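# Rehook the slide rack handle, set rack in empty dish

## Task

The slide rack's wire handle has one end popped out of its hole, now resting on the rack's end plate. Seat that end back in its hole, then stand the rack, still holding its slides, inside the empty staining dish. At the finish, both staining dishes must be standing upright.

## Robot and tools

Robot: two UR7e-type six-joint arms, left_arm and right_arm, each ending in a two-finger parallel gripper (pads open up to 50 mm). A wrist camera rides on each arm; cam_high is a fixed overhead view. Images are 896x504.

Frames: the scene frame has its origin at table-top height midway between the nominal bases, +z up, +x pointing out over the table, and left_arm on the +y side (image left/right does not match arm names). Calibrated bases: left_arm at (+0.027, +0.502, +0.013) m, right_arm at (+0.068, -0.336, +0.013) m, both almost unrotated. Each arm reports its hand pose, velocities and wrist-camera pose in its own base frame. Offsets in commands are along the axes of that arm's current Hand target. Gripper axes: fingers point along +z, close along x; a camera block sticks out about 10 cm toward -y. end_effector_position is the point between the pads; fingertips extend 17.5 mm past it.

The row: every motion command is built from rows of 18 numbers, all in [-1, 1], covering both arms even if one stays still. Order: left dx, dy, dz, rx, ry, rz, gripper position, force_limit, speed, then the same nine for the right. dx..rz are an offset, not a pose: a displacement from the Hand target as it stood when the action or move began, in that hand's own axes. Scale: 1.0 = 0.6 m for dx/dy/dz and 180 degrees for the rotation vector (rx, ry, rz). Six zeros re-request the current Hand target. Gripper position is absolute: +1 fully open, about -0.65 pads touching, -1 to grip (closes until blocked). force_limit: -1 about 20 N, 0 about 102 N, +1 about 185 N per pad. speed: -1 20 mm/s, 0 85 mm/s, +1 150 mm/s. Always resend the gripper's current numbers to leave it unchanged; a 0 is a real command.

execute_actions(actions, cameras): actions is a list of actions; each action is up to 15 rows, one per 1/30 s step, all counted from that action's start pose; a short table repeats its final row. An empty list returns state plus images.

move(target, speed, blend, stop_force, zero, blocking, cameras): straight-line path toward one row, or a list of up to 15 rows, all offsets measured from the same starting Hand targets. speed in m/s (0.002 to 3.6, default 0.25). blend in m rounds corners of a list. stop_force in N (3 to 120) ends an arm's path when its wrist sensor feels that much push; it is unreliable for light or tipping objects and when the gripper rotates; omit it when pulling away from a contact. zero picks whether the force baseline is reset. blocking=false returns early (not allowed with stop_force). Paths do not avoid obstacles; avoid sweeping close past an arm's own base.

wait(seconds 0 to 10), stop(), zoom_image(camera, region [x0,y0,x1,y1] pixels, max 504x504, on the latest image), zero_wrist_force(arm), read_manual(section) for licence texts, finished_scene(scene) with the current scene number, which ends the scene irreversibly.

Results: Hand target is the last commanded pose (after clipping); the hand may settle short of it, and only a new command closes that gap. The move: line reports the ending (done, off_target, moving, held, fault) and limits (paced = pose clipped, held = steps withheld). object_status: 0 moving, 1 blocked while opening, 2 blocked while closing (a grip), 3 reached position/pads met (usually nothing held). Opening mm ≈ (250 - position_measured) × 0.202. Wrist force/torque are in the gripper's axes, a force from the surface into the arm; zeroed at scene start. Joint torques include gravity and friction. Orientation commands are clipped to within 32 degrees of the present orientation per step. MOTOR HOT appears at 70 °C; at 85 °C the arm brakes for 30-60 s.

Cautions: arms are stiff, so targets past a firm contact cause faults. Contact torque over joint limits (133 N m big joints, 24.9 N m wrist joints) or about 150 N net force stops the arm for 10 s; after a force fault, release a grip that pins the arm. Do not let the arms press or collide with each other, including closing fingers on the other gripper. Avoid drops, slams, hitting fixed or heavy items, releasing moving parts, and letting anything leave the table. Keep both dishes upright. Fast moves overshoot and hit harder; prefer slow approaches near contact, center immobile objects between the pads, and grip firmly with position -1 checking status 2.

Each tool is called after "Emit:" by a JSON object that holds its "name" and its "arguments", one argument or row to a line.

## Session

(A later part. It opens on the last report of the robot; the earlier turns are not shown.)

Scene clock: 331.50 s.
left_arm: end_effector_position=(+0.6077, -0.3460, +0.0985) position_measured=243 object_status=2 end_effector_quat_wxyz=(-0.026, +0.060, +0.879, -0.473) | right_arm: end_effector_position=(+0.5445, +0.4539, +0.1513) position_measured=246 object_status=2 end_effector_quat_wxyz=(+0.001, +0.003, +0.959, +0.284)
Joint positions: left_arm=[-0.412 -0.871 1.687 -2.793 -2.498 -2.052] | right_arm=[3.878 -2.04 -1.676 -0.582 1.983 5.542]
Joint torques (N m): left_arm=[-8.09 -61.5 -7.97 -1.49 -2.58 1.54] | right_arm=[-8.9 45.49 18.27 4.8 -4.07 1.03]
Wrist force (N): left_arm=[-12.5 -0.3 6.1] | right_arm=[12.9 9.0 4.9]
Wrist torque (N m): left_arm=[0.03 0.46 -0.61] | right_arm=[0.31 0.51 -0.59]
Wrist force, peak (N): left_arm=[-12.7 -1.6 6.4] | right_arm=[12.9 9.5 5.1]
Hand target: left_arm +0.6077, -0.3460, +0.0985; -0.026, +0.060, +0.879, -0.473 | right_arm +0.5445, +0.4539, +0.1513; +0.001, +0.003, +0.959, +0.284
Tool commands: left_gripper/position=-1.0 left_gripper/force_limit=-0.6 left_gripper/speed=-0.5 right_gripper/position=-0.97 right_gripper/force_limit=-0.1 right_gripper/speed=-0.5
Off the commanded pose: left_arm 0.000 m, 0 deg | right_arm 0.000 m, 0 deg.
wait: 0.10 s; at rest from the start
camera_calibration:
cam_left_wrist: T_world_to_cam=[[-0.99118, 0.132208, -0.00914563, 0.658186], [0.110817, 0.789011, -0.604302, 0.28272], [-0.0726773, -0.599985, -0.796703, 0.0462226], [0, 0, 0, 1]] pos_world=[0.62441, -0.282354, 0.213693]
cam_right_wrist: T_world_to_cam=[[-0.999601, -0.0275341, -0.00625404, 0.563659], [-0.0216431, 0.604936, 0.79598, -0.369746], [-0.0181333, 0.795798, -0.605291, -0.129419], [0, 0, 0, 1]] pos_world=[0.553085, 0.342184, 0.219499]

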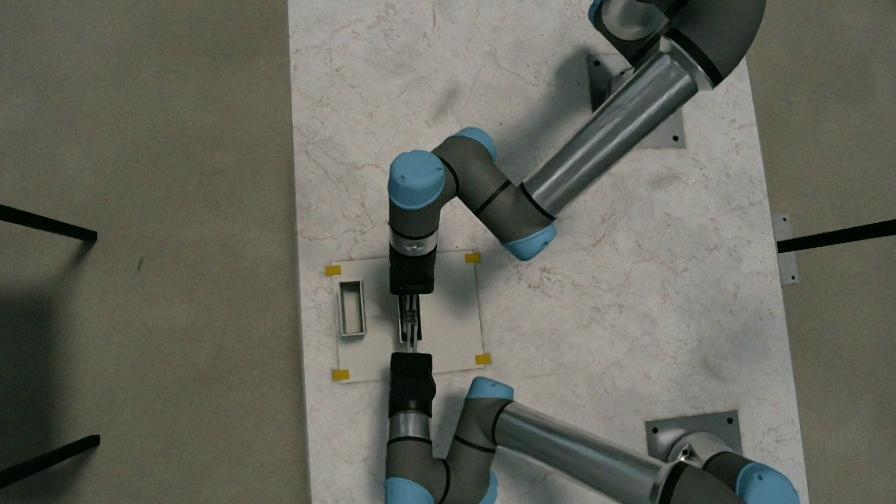

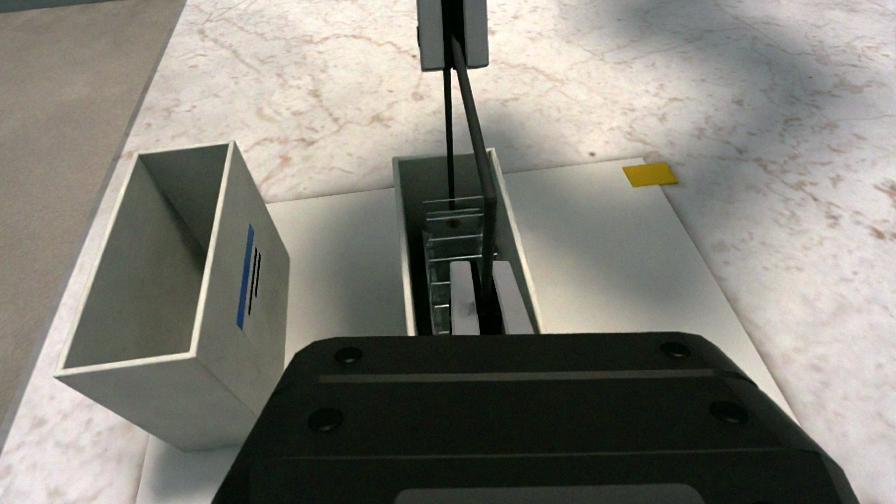

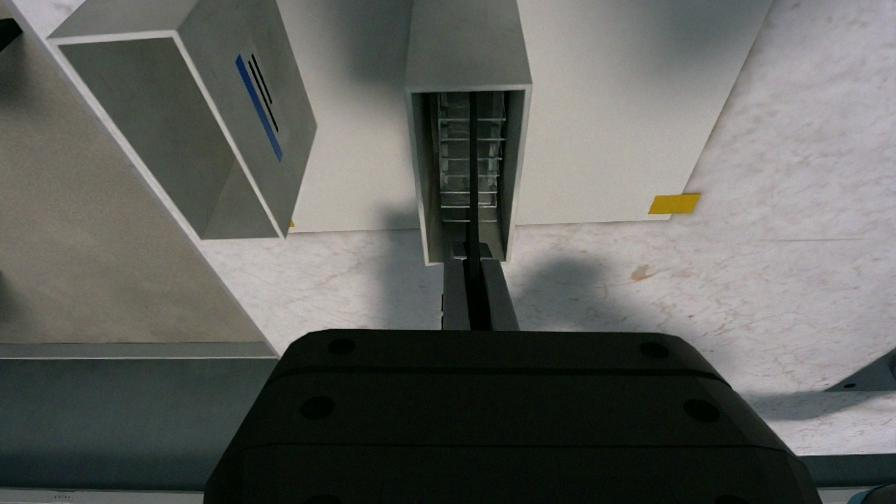

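Emit:
{"name": "move", "arguments": {
  "target": [0,0.0027,0.0003,0.0056,0,0,-1,-0.6,-0.5,0,0.0024,0.0015,0.0056,0,0,-0.97,-0.1,-0.5],
  "speed": 0.01,
  "cameras": ["cam_right_wrist"]
}}

Emit:
{"name": "zoom_image", "arguments": {
  "camera": "cam_right_wrist",
  "region": [445, 170, 490, 215]
}}

Emit:
{"name": "move", "arguments": {
  "target": [0,0.0027,0.0003,0.0056,0,0,-1,-0.6,-0.5,0,0.0024,0.0015,0.0056,0,0,-0.97,-0.1,-0.5],
  "speed": 0.01,
  "cameras": ["cam_right_wrist"]
}}

Emit:
{"name": "zoom_image", "arguments": {
  "camera": "cam_right_wrist",
  "region": [445, 170, 490, 215]
}}

Scene clock: 352.83 s.
left_arm: end_effector_position=(+0.6078, -0.3453, +0.0971) position_measured=243 object_status=2 end_effector_quat_wxyz=(-0.027, +0.060, +0.874, -0.481) | right_arm: end_effector_position=(+0.5445, +0.4556, +0.1513) position_measured=246 object_status=2 end_effector_quat_wxyz=(+0.001, +0.003, +0.961, +0.275)
Joint positions: left_arm=[-0.407 -0.861 1.688 -2.813 -2.516 -2.055] | right_arm=[3.885 -2.04 -1.665 -0.605 1.969 5.543]
Joint torques (N m): left_arm=[5.97 -46.74 -2.48 -3.02 -2.16 -0.71] | right_arm=[-7.33 38.15 33.38 4.66 -2.14 1.84]
Wrist force (N): left_arm=[-10.2 -4.1 0.9] | right_arm=[11.3 7.1 5.2]
Wrist torque (N m): left_arm=[-0.06 0.45 -0.61] | right_arm=[0.25 0.55 -0.59]
Wrist force, peak (N): left_arm=[-13.2 1.0 6.1] | right_arm=[13.2 8.8 4.9]
Hand target: left_arm +0.6078, -0.3453, +0.0971; -0.027, +0.060, +0.875, -0.481 | right_arm +0.5445, +0.4556, +0.1513; +0.001, +0.003, +0.961, +0.276
Off the commanded pose: left_arm 0.000 m, 0 deg | right_arm 0.000 m, 0 deg.
move: done
camera_calibration:
cam_right_wrist: T_world_to_cam=[[-0.999603, -0.0275795, -0.00568381, 0.563644], [-0.0215432, 0.619027, 0.785074, -0.375659], [-0.0181335, 0.784885, -0.619376, -0.123658], [0, 0, 0, 1]] pos_world=[0.553085, 0.345146, 0.221533]
Images, in order (width x height): cam_right_wrist 896x504.

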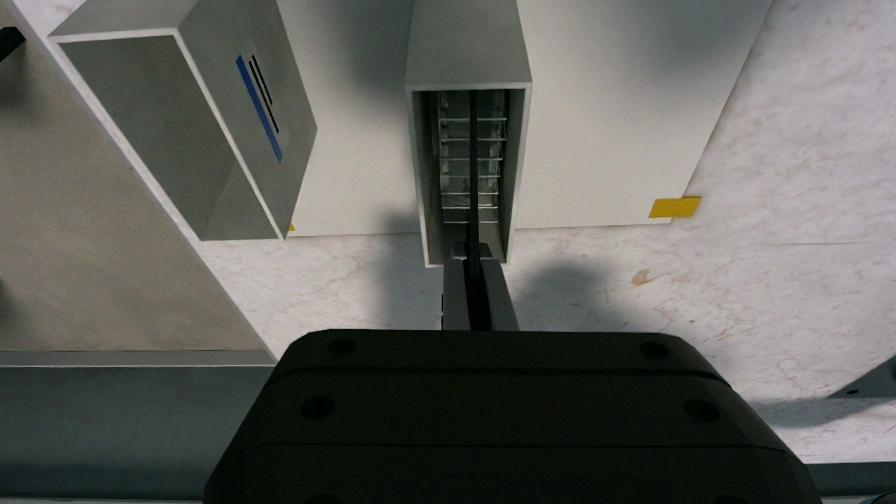

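Scaled by 11.200 from the camera's 896x504 image, which has a finer 1280x720 frame.

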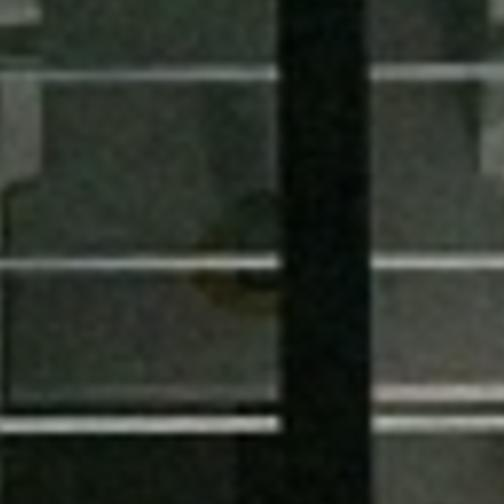

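Scene clock: 353.93 s.
left_arm: end_effector_position=(+0.6079, -0.3445, +0.0957) position_measured=243 object_status=2 end_effector_quat_wxyz=(-0.027, +0.059, +0.870, -0.488) | right_arm: end_effector_position=(+0.5445, +0.4573, +0.1513) position_measured=246 object_status=2 end_effector_quat_wxyz=(+0.001, +0.003, +0.964, +0.267)
Joint positions: left_arm=[-0.402 -0.85 1.689 -2.832 -2.533 -2.059] | right_arm=[3.891 -2.041 -1.653 -0.627 1.954 5.545]
Joint torques (N m): left_arm=[-5.64 -16.76 9.15 2.17 5.03 -0.5] | right_arm=[3.02 35.09 33.51 5.19 0.02 1.86]
Wrist force (N): left_arm=[-1.5 -31.6 -38.6] | right_arm=[8.3 -5.8 -5.2]
Wrist torque (N m): left_arm=[-0.54 0.55 -0.73] | right_arm=[-0.38 0.48 -0.65]
Wrist force, peak (N): left_arm=[-1.5 -31.6 -38.6] | right_arm=[11.6 6.9 5.1]
Hand target: left_arm +0.6079, -0.3446, +0.0956; -0.027, +0.059, +0.870, -0.488 | right_arm +0.5445, +0.4573, +0.1513; +0.001, +0.003, +0.964, +0.267
Off the commanded pose: left_arm 0.000 m, 0 deg | right_arm 0.000 m, 0 deg.
move: done
camera_calibration:
cam_right_wrist: T_world_to_cam=[[-0.999606, -0.0276115, -0.00512011, 0.563621], [-0.0214423, 0.632727, 0.774078, -0.381314], [-0.0181338, 0.773882, -0.63307, -0.117816], [0, 0, 0, 1]] pos_world=[0.553086, 0.348006, 0.223467]
Images, in order (width x height): cam_right_wrist 896x504.

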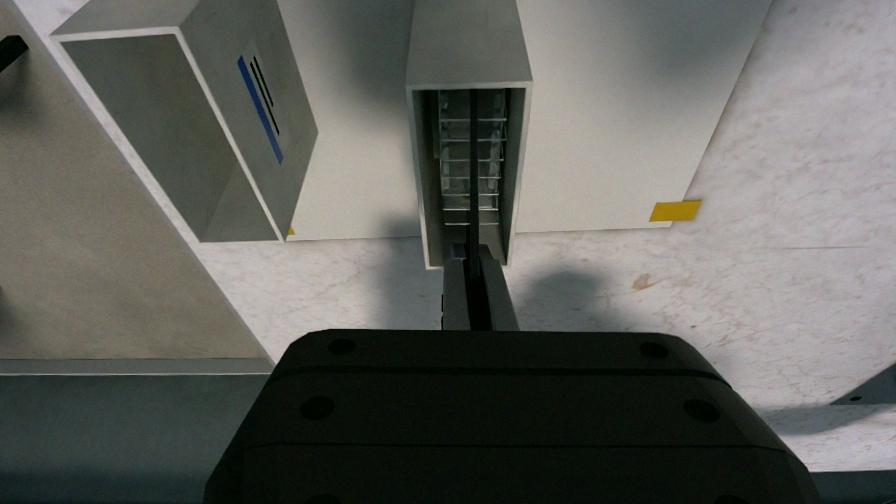

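Scaled by 11.200 from the camera's 896x504 image, which has a finer 1280x720 frame.

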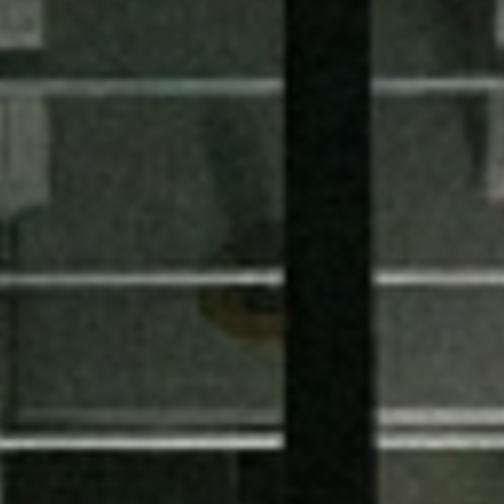

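Emit:
{"name": "move", "arguments": {
  "target": [0,-0.0027,-0.0003,-0.0056,0,0,-1,-0.6,-0.5,0,-0.0024,-0.0015,-0.0056,0,0,-0.97,-0.1,-0.5],
  "speed": 0.01,
  "cameras": ["cam_right_wrist"]
}}

Emit:
{"name": "zoom_image", "arguments": {
  "camera": "cam_right_wrist",
  "region": [445, 170, 490, 215]
}}

Emit:
{"name": "move", "arguments": {
  "target": [0,-0.0017,0.0017,0.0139,0,0,-1,-0.6,-0.5,0,0,0,0,0,0,-0.97,-0.1,-0.5],
  "speed": 0.01,
  "cameras": ["cam_right_wrist","cam_left_wrist"]
}}

Emit:
{"name": "zoom_image", "arguments": {
  "camera": "cam_right_wrist",
  "region": [445, 170, 490, 215]
}}

Scene clock: 363.90 s.
left_arm: end_effector_position=(+0.6078, -0.3453, +0.0970) position_measured=243 object_status=2 end_effector_quat_wxyz=(-0.027, +0.060, +0.875, -0.480) | right_arm: end_effector_position=(+0.5444, +0.4556, +0.1513) position_measured=246 object_status=2 end_effector_quat_wxyz=(+0.001, +0.003, +0.961, +0.276)
Joint positions: left_arm=[-0.407 -0.861 1.688 -2.812 -2.515 -2.055] | right_arm=[3.885 -2.04 -1.665 -0.604 1.969 5.543]
Joint torques (N m): left_arm=[-3.29 -51.12 -21.53 -1.24 -1.13 1.4] | right_arm=[-14.59 56.2 19.11 4.01 -3.05 -0.48]
Wrist force (N): left_arm=[-13.7 -6.9 1.4] | right_arm=[13.1 7.3 3.0]
Wrist torque (N m): left_arm=[0.08 0.40 -0.75] | right_arm=[0.24 0.62 -0.64]
Wrist force, peak (N): left_arm=[-1.3 -35.6 -40.8] | right_arm=[12.8 7.9 3.1]
Hand target: left_arm +0.6078, -0.3452, +0.0971; -0.027, +0.060, +0.875, -0.481 | right_arm +0.5445, +0.4556, +0.1513; +0.001, +0.003, +0.961, +0.276
Off the commanded pose: left_arm 0.000 m, 0 deg | right_arm 0.000 m, 0 deg.
move: done
camera_calibration:
cam_right_wrist: T_world_to_cam=[[-0.999602, -0.0276551, -0.0056334, 0.563655], [-0.0215428, 0.618695, 0.785336, -0.375541], [-0.0182332, 0.785144, -0.619044, -0.123686], [0, 0, 0, 1]] pos_world=[0.553085, 0.345045, 0.221535]
Images, in order (width x height): cam_right_wrist 896x504.

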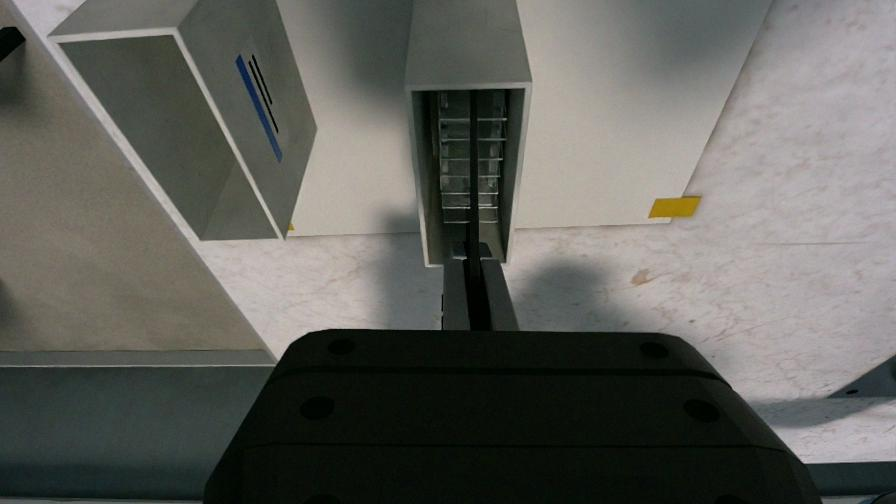

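Scaled by 11.200 from the camera's 896x504 image, which has a finer 1280x720 frame.

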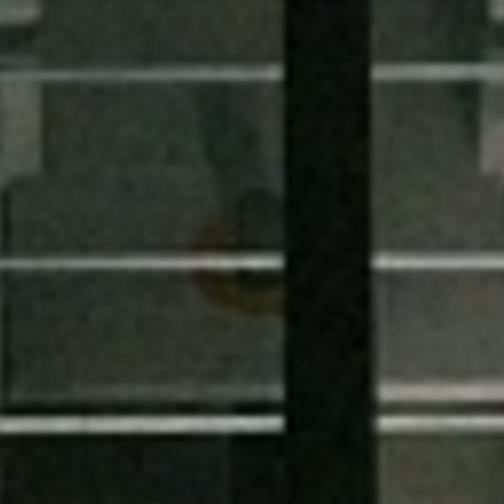

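Scene clock: 366.30 s.
left_arm: end_effector_position=(+0.6076, -0.3466, +0.0974) position_measured=243 object_status=2 end_effector_quat_wxyz=(-0.028, +0.059, +0.864, -0.500) | right_arm: end_effector_position=(+0.5445, +0.4556, +0.1513) position_measured=246 object_status=2 end_effector_quat_wxyz=(+0.001, +0.003, +0.961, +0.276)
Joint positions: left_arm=[-0.4 -0.838 1.687 -2.861 -2.557 -2.074] | right_arm=[3.885 -2.04 -1.665 -0.605 1.969 5.543]
Joint torques (N m): left_arm=[3.67 -56.33 -26.6 -5.04 -5.63 -0.16] | right_arm=[-0.89 53.37 37.97 5.15 -0.71 1.68]
Wrist force (N): left_arm=[-10.7 9.7 1.6] | right_arm=[11.4 3.5 -4.0]
Wrist torque (N m): left_arm=[0.30 0.38 -0.57] | right_arm=[0.22 0.57 -0.57]
Wrist force, peak (N): left_arm=[-13.6 -6.9 1.6] | right_arm=[13.1 7.4 3.1]
Hand target: left_arm +0.6076, -0.3466, +0.0974; -0.028, +0.059, +0.864, -0.500 | right_arm +0.5445, +0.4556, +0.1513; +0.001, +0.003, +0.961, +0.276
Off the commanded pose: left_arm 0.000 m, 0 deg | right_arm 0.000 m, 0 deg.
move: done
camera_calibration:
cam_left_wrist: T_world_to_cam=[[-0.991158, 0.132365, -0.00923667, 0.658161], [0.106325, 0.750666, -0.65207, 0.276681], [-0.0793775, -0.647286, -0.758103, 0.0288569], [0, 0, 0, 1]] pos_world=[0.625214, -0.276134, 0.208371]
cam_right_wrist: T_world_to_cam=[[-0.999603, -0.0275785, -0.0056876, 0.563642], [-0.021543, 0.618917, 0.785161, -0.375579], [-0.0181334, 0.784972, -0.619266, -0.123634], [0, 0, 0, 1]] pos_world=[0.553085, 0.345046, 0.221534]
Images, in order (width x height): cam_left_wrist 896x504, cam_right_wrist 896x504.

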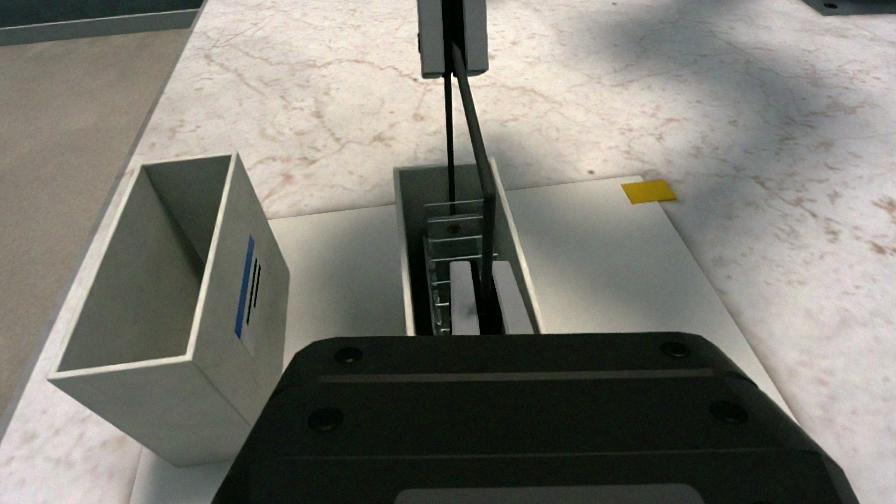

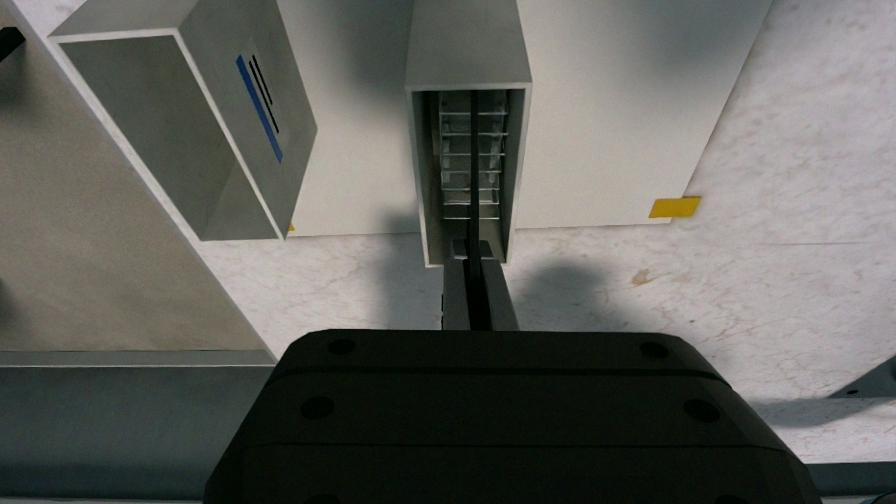

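Scaled by 11.200 from the camera's 896x504 image, which has a finer 1280x720 frame.

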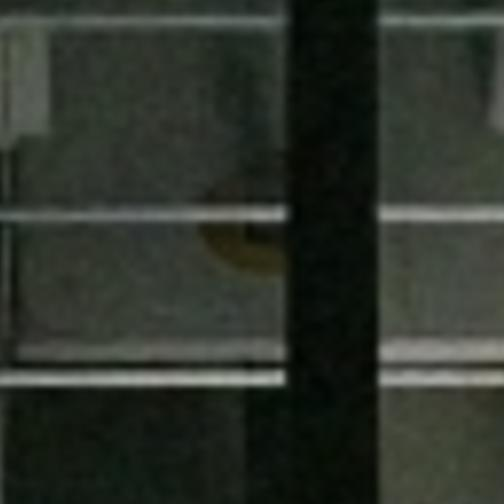

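Emit:
{"name": "move", "arguments": {
  "target": [0,0.0017,-0.0017,-0.0139,0,0,-1,-0.6,-0.5,0,0,0,0,0,0,-0.97,-0.1,-0.5],
  "speed": 0.01,
  "cameras": ["cam_right_wrist"]
}}

Emit:
{"name": "zoom_image", "arguments": {
  "camera": "cam_right_wrist",
  "region": [405, 80, 535, 210]
}}

Emit:
{"name": "move", "arguments": {
  "target": [0,0.0014,-0.0014,-0.0111,0,0,-1,-0.6,-0.5,0,0,0,0,0,0,-0.97,-0.1,-0.5],
  "speed": 0.01,
  "cameras": ["cam_right_wrist"]
}}

Emit:
{"name": "zoom_image", "arguments": {
  "camera": "cam_right_wrist",
  "region": [405, 80, 535, 210]
}}

Emit:
{"name": "zoom_image", "arguments": {
  "camera": "cam_right_wrist",
  "region": [445, 170, 490, 215]
}}

Scene clock: 394.00 s.
left_arm: end_effector_position=(+0.6078, -0.3453, +0.0970) position_measured=243 object_status=2 end_effector_quat_wxyz=(-0.027, +0.060, +0.875, -0.481) | right_arm: end_effector_position=(+0.5445, +0.4556, +0.1513) position_measured=246 object_status=2 end_effector_quat_wxyz=(+0.001, +0.003, +0.961, +0.276)
Joint positions: left_arm=[-0.407 -0.861 1.688 -2.812 -2.515 -2.055] | right_arm=[3.885 -2.04 -1.665 -0.605 1.969 5.543]
Joint torques (N m): left_arm=[-5.71 -50.96 -1.62 -1.34 -0.51 0.98] | right_arm=[-3.71 42.67 29.95 5.15 -1.89 1.53]
Wrist force (N): left_arm=[-11.6 -5.4 3.7] | right_arm=[13.0 8.0 3.6]
Wrist torque (N m): left_arm=[0.12 0.48 -0.83] | right_arm=[0.28 0.55 -0.62]
Wrist force, peak (N): left_arm=[-10.9 9.8 1.5] | right_arm=[13.3 8.2 3.0]
Hand target: left_arm +0.6078, -0.3453, +0.0970; -0.027, +0.060, +0.875, -0.481 | right_arm +0.5445, +0.4556, +0.1513; +0.001, +0.003, +0.961, +0.276
Off the commanded pose: left_arm 0.000 m, 0 deg | right_arm 0.000 m, 0 deg.
move: done
camera_calibration:
cam_right_wrist: T_world_to_cam=[[-0.999603, -0.0275781, -0.00568919, 0.563642], [-0.0215426, 0.618855, 0.785209, -0.375569], [-0.0181338, 0.785021, -0.619204, -0.123663], [0, 0, 0, 1]] pos_world=[0.553085, 0.345045, 0.221534]
Images, in order (width x height): cam_right_wrist 896x504.

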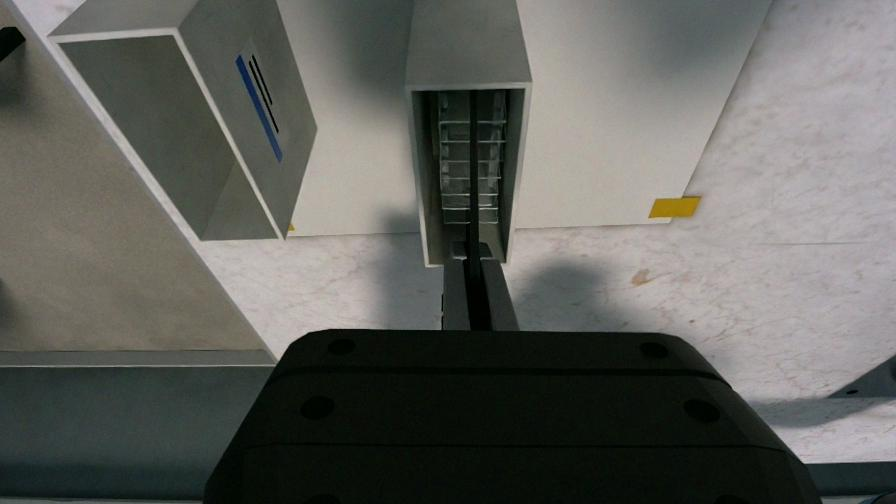

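Scaled by 3.877 from the camera's 896x504 image, which has a finer 1280x720 frame.

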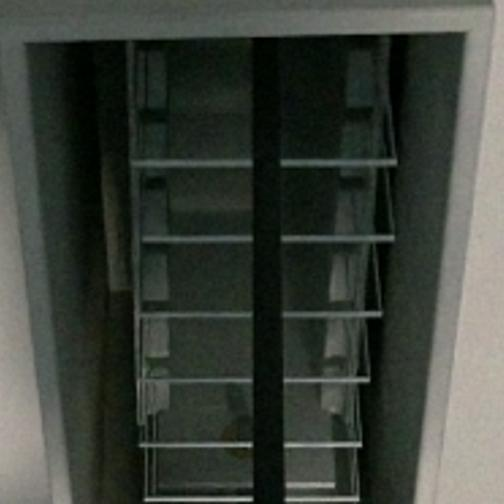

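Scene clock: 395.97 s.
left_arm: end_effector_position=(+0.6080, -0.3441, +0.0968) position_measured=243 object_status=2 end_effector_quat_wxyz=(-0.026, +0.060, +0.883, -0.465) | right_arm: end_effector_position=(+0.5445, +0.4556, +0.1513) position_measured=246 object_status=2 end_effector_quat_wxyz=(+0.001, +0.003, +0.961, +0.276)
Joint positions: left_arm=[-0.413 -0.877 1.688 -2.776 -2.482 -2.042] | right_arm=[3.885 -2.04 -1.665 -0.605 1.969 5.543]
Joint torques (N m): left_arm=[0.03 -45.15 -20.42 0.12 2.32 1.31] | right_arm=[-8.01 37.69 27.29 4.85 -3.15 1.55]
Wrist force (N): left_arm=[-10.4 -17.5 6.6] | right_arm=[12.5 13.5 7.0]
Wrist torque (N m): left_arm=[-0.06 0.52 -0.86] | right_arm=[0.44 0.49 -0.54]
Wrist force, peak (N): left_arm=[-10.7 -18.1 8.2] | right_arm=[13.3 14.3 6.7]
Hand target: left_arm +0.6080, -0.3441, +0.0967; -0.026, +0.060, +0.883, -0.465 | right_arm +0.5445, +0.4556, +0.1513; +0.001, +0.003, +0.961, +0.276
Off the commanded pose: left_arm 0.000 m, 0 deg | right_arm 0.000 m, 0 deg.
move: done
camera_calibration:
cam_right_wrist: T_world_to_cam=[[-0.999603, -0.0275778, -0.00568878, 0.563642], [-0.0215421, 0.618855, 0.785209, -0.375569], [-0.0181338, 0.785021, -0.619204, -0.123663], [0, 0, 0, 1]] pos_world=[0.553085, 0.345045, 0.221534]
Images, in order (width x height): cam_right_wrist 896x504.

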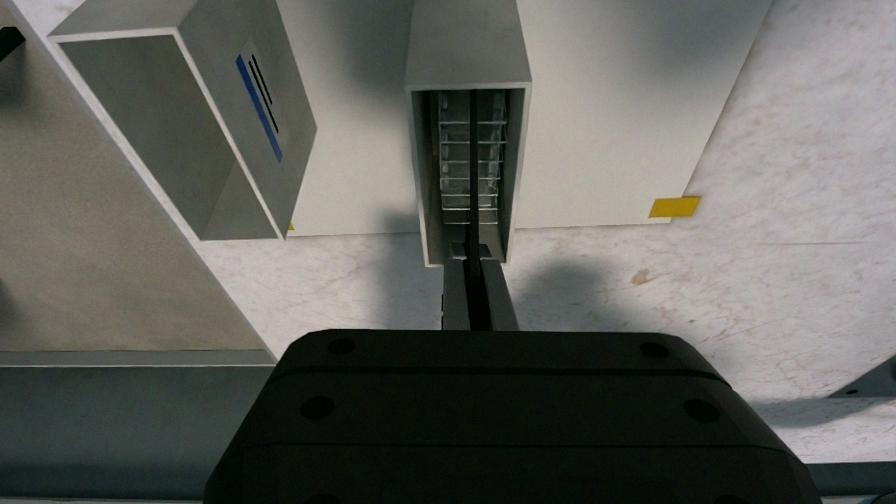

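Scaled by 3.877 from the camera's 896x504 image, which has a finer 1280x720 frame.

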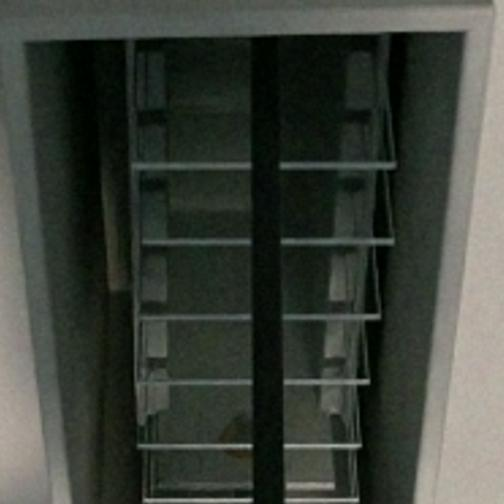

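Scaled by 11.200 from the camera's 896x504 image, which has a finer 1280x720 frame.

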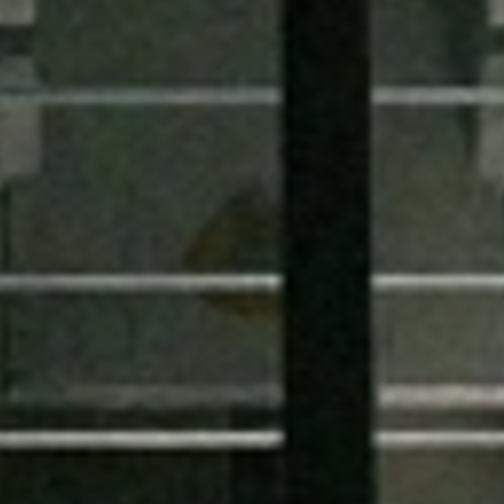

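Emit:
{"name": "move", "arguments": {
  "target": [0,-0.0031,0.0031,0.025,0,0,-1,-0.6,-0.5,0,0,0,0,0,0,-0.97,-0.1,-0.5],
  "speed": 0.01
}}

Emit:
{"name": "move", "arguments": {
  "target": [0,-0.0014,0.0014,0.0111,0,0,-1,-0.6,-0.5,0,0,0,0,0,0,-0.97,-0.1,-0.5],
  "speed": 0.01,
  "cameras": ["cam_right_wrist"]
}}

Emit:
{"name": "zoom_image", "arguments": {
  "camera": "cam_right_wrist",
  "region": [445, 155, 490, 200]
}}

Emit:
{"name": "zoom_image", "arguments": {
  "camera": "cam_right_wrist",
  "region": [405, 80, 535, 210]
}}

Scene clock: 405.73 s.
left_arm: end_effector_position=(+0.6076, -0.3467, +0.0972) position_measured=243 object_status=2 end_effector_quat_wxyz=(-0.028, +0.059, +0.864, -0.500) | right_arm: end_effector_position=(+0.5445, +0.4556, +0.1513) position_measured=246 object_status=2 end_effector_quat_wxyz=(+0.001, +0.003, +0.961, +0.276)
Joint positions: left_arm=[-0.4 -0.838 1.687 -2.862 -2.557 -2.074] | right_arm=[3.885 -2.04 -1.665 -0.605 1.969 5.543]
Joint torques (N m): left_arm=[2.63 -55.65 -27.82 -4.99 -5.51 -0.16] | right_arm=[-5.05 48.93 17.05 5.44 -3.18 1.39]
Wrist force (N): left_arm=[-10.9 8.5 0.4] | right_arm=[12.1 2.7 -3.1]
Wrist torque (N m): left_arm=[0.26 0.37 -0.58] | right_arm=[0.20 0.52 -0.58]
Wrist force, peak (N): left_arm=[-10.3 -17.6 6.7] | right_arm=[12.6 13.7 7.2]
Hand target: left_arm +0.6076, -0.3467, +0.0972; -0.028, +0.059, +0.864, -0.500 | right_arm +0.5445, +0.4556, +0.1513; +0.001, +0.003, +0.961, +0.276
Off the commanded pose: left_arm 0.000 m, 0 deg | right_arm 0.000 m, 0 deg.
move: done

Scene clock: 407.70 s.
left_arm: end_effector_position=(+0.6075, -0.3478, +0.0975) position_measured=243 object_status=2 end_effector_quat_wxyz=(-0.029, +0.059, +0.855, -0.515) | right_arm: end_effector_position=(+0.5445, +0.4556, +0.1513) position_measured=246 object_status=2 end_effector_quat_wxyz=(+0.001, +0.003, +0.961, +0.276)
Joint positions: left_arm=[-0.395 -0.819 1.685 -2.903 -2.589 -2.093] | right_arm=[3.885 -2.04 -1.665 -0.605 1.969 5.543]
Joint torques (N m): left_arm=[1.21 -59.55 -28.1 -5.72 -7.21 -0.33] | right_arm=[1.35 50.58 17.02 5.43 -2.48 1.39]
Wrist force (N): left_arm=[-10.0 17.1 -1.3] | right_arm=[11.0 0.5 -10.1]
Wrist torque (N m): left_arm=[0.44 0.40 -0.57] | right_arm=[0.14 0.57 -0.56]
Wrist force, peak (N): left_arm=[-10.1 17.0 -1.3] | right_arm=[11.4 0.5 -9.8]
Hand target: left_arm +0.6075, -0.3478, +0.0975; -0.029, +0.059, +0.855, -0.515 | right_arm +0.5445, +0.4556, +0.1513; +0.001, +0.003, +0.961, +0.276
Off the commanded pose: left_arm 0.000 m, 0 deg | right_arm 0.000 m, 0 deg.
move: done
camera_calibration:
cam_right_wrist: T_world_to_cam=[[-0.999603, -0.0275785, -0.0056876, 0.563642], [-0.021543, 0.618917, 0.785161, -0.375579], [-0.0181334, 0.784972, -0.619266, -0.123634], [0, 0, 0, 1]] pos_world=[0.553085, 0.345046, 0.221534]
Images, in order (width x height): cam_right_wrist 896x504.

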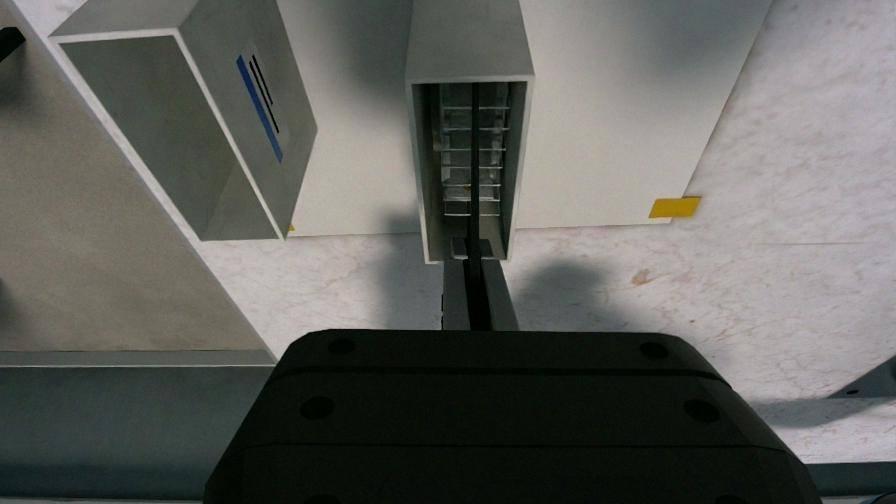

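Scaled by 11.200 from the camera's 896x504 image, which has a finer 1280x720 frame.

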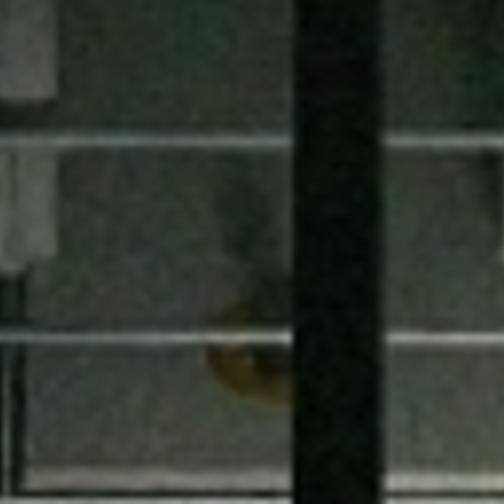

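Scaled by 3.877 from the camera's 896x504 image, which has a finer 1280x720 frame.

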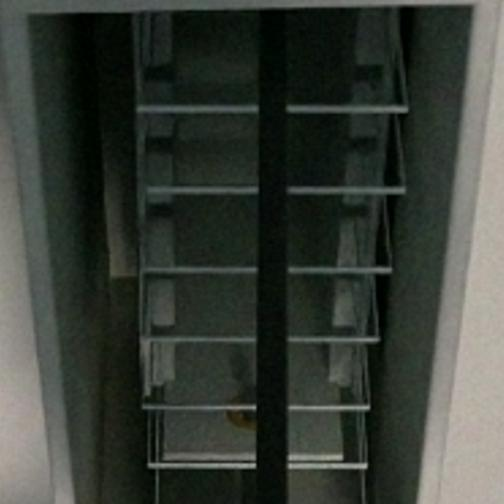

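Emit:
{"name": "move", "arguments": {
  "target": [0,0.0014,-0.0014,-0.0111,0,0,-1,-0.6,-0.5,0,0,0,0,0,0,-0.97,-0.1,-0.5],
  "speed": 0.01
}}

Emit:
{"name": "move", "arguments": {
  "target": [0,0,0,0,0,0,-0.3,-0.6,-1,0,0,0,0,0,0,-0.97,-0.1,-0.5],
  "cameras": ["cam_right_wrist","cam_left_wrist"]
}}

Emit:
{"name": "zoom_image", "arguments": {
  "camera": "cam_right_wrist",
  "region": [445, 165, 490, 210]
}}

Emit:
{"name": "zoom_image", "arguments": {
  "camera": "cam_left_wrist",
  "region": [390, 140, 550, 340]
}}

Scene clock: 414.90 s.
left_arm: end_effector_position=(+0.6076, -0.3467, +0.0972) position_measured=243 object_status=2 end_effector_quat_wxyz=(-0.028, +0.059, +0.864, -0.499) | right_arm: end_effector_position=(+0.5445, +0.4556, +0.1513) position_measured=246 object_status=2 end_effector_quat_wxyz=(+0.001, +0.003, +0.961, +0.276)
Joint positions: left_arm=[-0.4 -0.838 1.687 -2.861 -2.556 -2.074] | right_arm=[3.885 -2.04 -1.665 -0.605 1.969 5.543]
Joint torques (N m): left_arm=[-10.01 -56.6 -6.01 -2.87 -3.18 0.99] | right_arm=[0.15 40.8 16.82 5.13 -0.71 1.28]
Wrist force (N): left_arm=[-11.7 6.6 2.4] | right_arm=[12.2 4.5 -2.4]
Wrist torque (N m): left_arm=[0.24 0.42 -0.77] | right_arm=[0.24 0.58 -0.62]
Wrist force, peak (N): left_arm=[-10.0 17.2 -1.2] | right_arm=[11.2 0.5 -9.9]
Hand target: left_arm +0.6076, -0.3467, +0.0972; -0.028, +0.059, +0.864, -0.500 | right_arm +0.5445, +0.4556, +0.1513; +0.001, +0.003, +0.961, +0.276
Off the commanded pose: left_arm 0.000 m, 0 deg | right_arm 0.000 m, 0 deg.
move: done

Scene clock: 415.57 s.
left_arm: end_effector_position=(+0.6076, -0.3467, +0.0972) position_measured=198 object_status=0 end_effector_quat_wxyz=(-0.028, +0.059, +0.864, -0.500) | right_arm: end_effector_position=(+0.5445, +0.4556, +0.1513) position_measured=246 object_status=2 end_effector_quat_wxyz=(+0.001, +0.003, +0.961, +0.276)
Joint positions: left_arm=[-0.4 -0.838 1.687 -2.861 -2.557 -2.074] | right_arm=[3.885 -2.04 -1.665 -0.605 1.969 5.543]
Joint torques (N m): left_arm=[-2.04 -43.69 -8.29 -6.12 -4.08 -1.04] | right_arm=[-0.76 39.03 16.55 2.8 -0.66 1.37]
Wrist force (N): left_arm=[-1.7 3.1 -1.2] | right_arm=[2.2 0.4 -5.0]
Wrist torque (N m): left_arm=[0.49 0.24 -0.30] | right_arm=[0.07 -0.03 -0.04]
Wrist force, peak (N): left_arm=[-11.4 6.8 1.9] | right_arm=[11.9 3.7 -3.2]
Hand target: left_arm +0.6076, -0.3467, +0.0972; -0.028, +0.059, +0.864, -0.500 | right_arm +0.5445, +0.4556, +0.1513; +0.001, +0.003, +0.961, +0.276
Off the commanded pose: left_arm 0.000 m, 0 deg | right_arm 0.000 m, 0 deg.
move: done
camera_calibration:
cam_left_wrist: T_world_to_cam=[[-0.991148, 0.132439, -0.0092823, 0.658184], [0.106422, 0.750746, -0.651963, 0.276555], [-0.0793766, -0.647179, -0.758194, 0.0288295], [0, 0, 0, 1]] pos_world=[0.625214, -0.276134, 0.208271]
cam_right_wrist: T_world_to_cam=[[-0.999603, -0.0275778, -0.00568878, 0.563642], [-0.0215421, 0.618855, 0.785209, -0.375569], [-0.0181338, 0.785021, -0.619204, -0.123663], [0, 0, 0, 1]] pos_world=[0.553085, 0.345045, 0.221534]
Images, in order (width x height): cam_left_wrist 896x504, cam_right_wrist 896x504.

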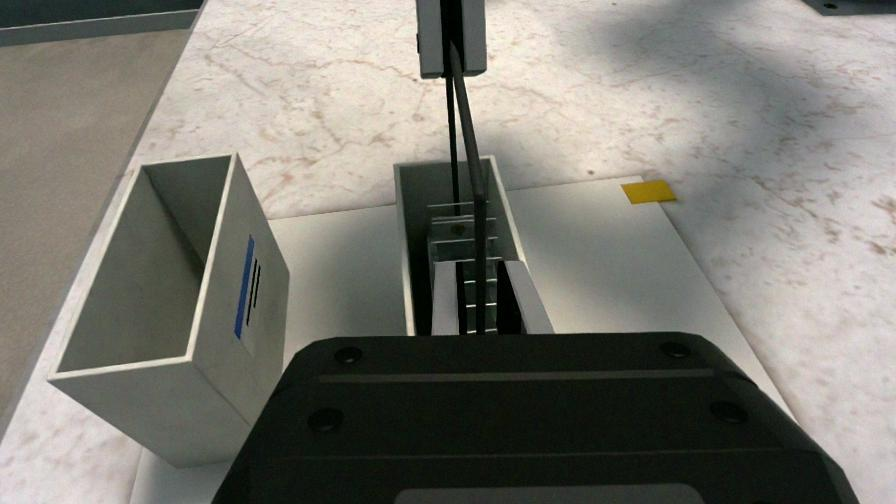

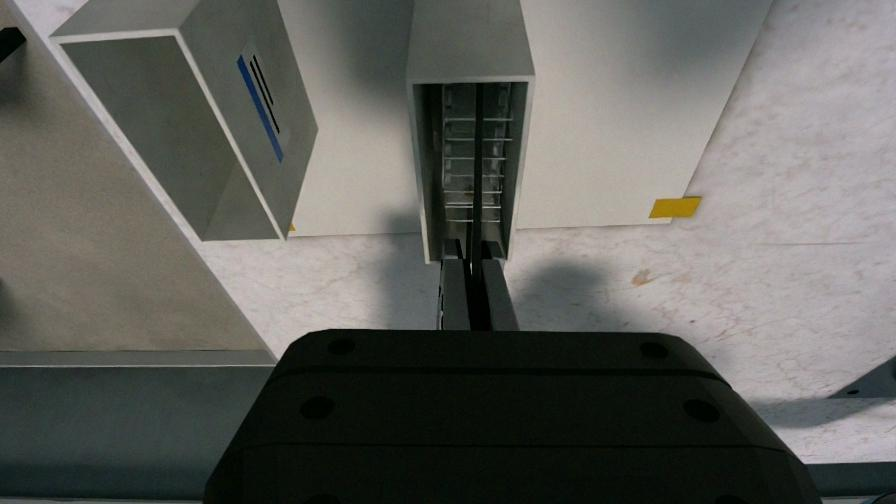

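Scaled by 11.200 from the camera's 896x504 image, which has a finer 1280x720 frame.

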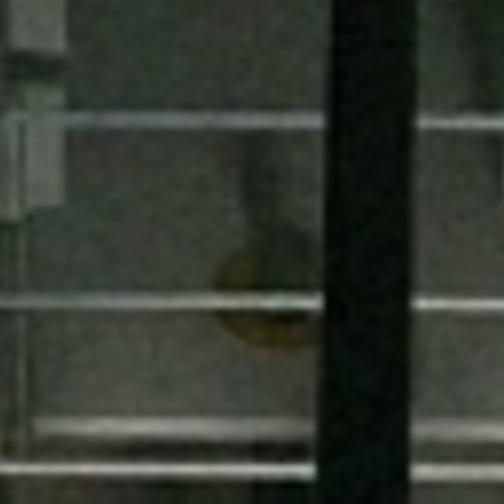

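Scaled by 2.520 from the camera's 896x504 image, which has a finer 1280x720 frame.

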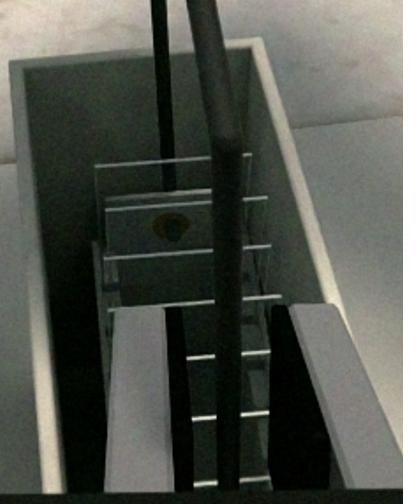

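Emit:
{"name": "move", "arguments": {
  "target": [0,0,-0.15,0,0,0,-0.3,-0.6,-1,0,0,0,0,0,0,-0.97,-0.1,-0.5],
  "speed": 0.08,
  "cameras": ["cam_left_wrist","cam_right_wrist"]
}}

Emit:
{"name": "zoom_image", "arguments": {
  "camera": "cam_left_wrist",
  "region": [380, 180, 560, 340]
}}

Scene clock: 422.07 s.
left_arm: end_effector_position=(+0.6173, -0.2693, +0.1423) position_measured=198 object_status=3 end_effector_quat_wxyz=(-0.028, +0.059, +0.864, -0.500) | right_arm: end_effector_position=(+0.5445, +0.4556, +0.1513) position_measured=246 object_status=2 end_effector_quat_wxyz=(+0.001, +0.003, +0.961, +0.276)
Joint positions: left_arm=[-0.28 -0.954 1.69 -2.57 -2.598 -1.863] | right_arm=[3.885 -2.04 -1.665 -0.605 1.969 5.543]
Joint torques (N m): left_arm=[-9.16 -41.98 -16.04 -4.65 0.54 -0.04] | right_arm=[-7.2 33.18 16 2.71 0.02 1.35]
Wrist force (N): left_arm=[-1.6 3.2 -1.2] | right_arm=[2.3 0.7 -4.8]
Wrist torque (N m): left_arm=[0.50 0.22 -0.14] | right_arm=[0.11 -0.05 -0.04]
Wrist force, peak (N): left_arm=[-1.8 3.2 -2.7] | right_arm=[2.4 0.4 -5.0]
Hand target: left_arm +0.6173, -0.2693, +0.1421; -0.028, +0.059, +0.864, -0.500 | right_arm +0.5445, +0.4556, +0.1513; +0.001, +0.003, +0.961, +0.276
Off the commanded pose: left_arm 0.000 m, 0 deg | right_arm 0.000 m, 0 deg.
move: done
camera_calibration:
cam_left_wrist: T_world_to_cam=[[-0.991163, 0.132311, -0.0094504, 0.657991], [0.10643, 0.750709, -0.652003, 0.246751], [-0.0791729, -0.647247, -0.758157, 0.113658], [0, 0, 0, 1]] pos_world=[0.634914, -0.198734, 0.253271]
cam_right_wrist: T_world_to_cam=[[-0.999603, -0.0275785, -0.0056876, 0.563642], [-0.021543, 0.618917, 0.785161, -0.375579], [-0.0181334, 0.784972, -0.619266, -0.123634], [0, 0, 0, 1]] pos_world=[0.553085, 0.345046, 0.221534]
Images, in order (width x height): cam_left_wrist 896x504, cam_right_wrist 896x504.

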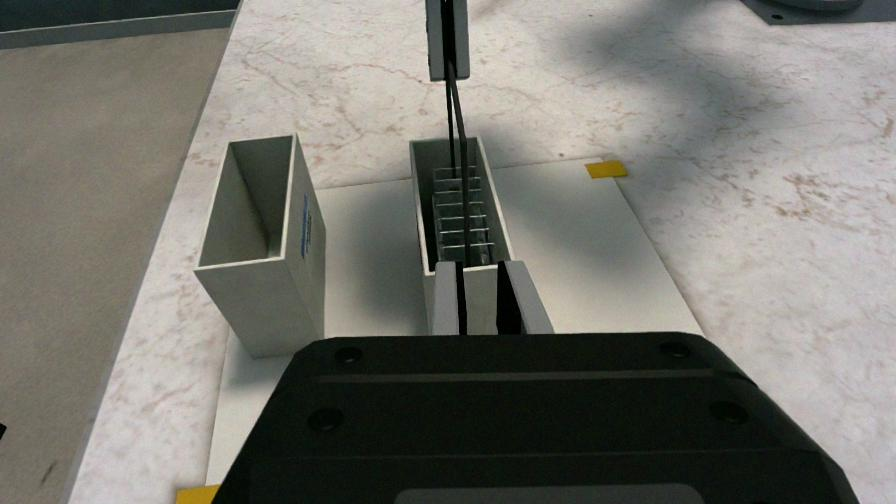

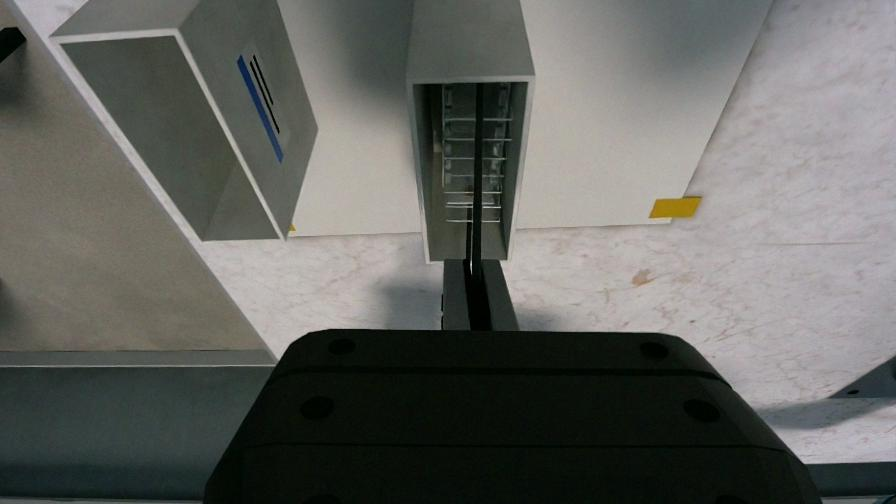

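Scaled by 2.800 from the camera's 896x504 image, which has a finer 1280x720 frame.

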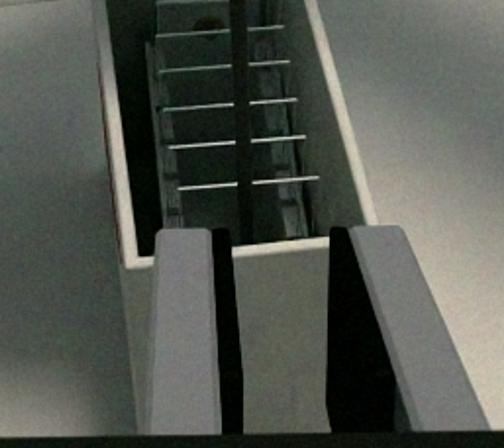

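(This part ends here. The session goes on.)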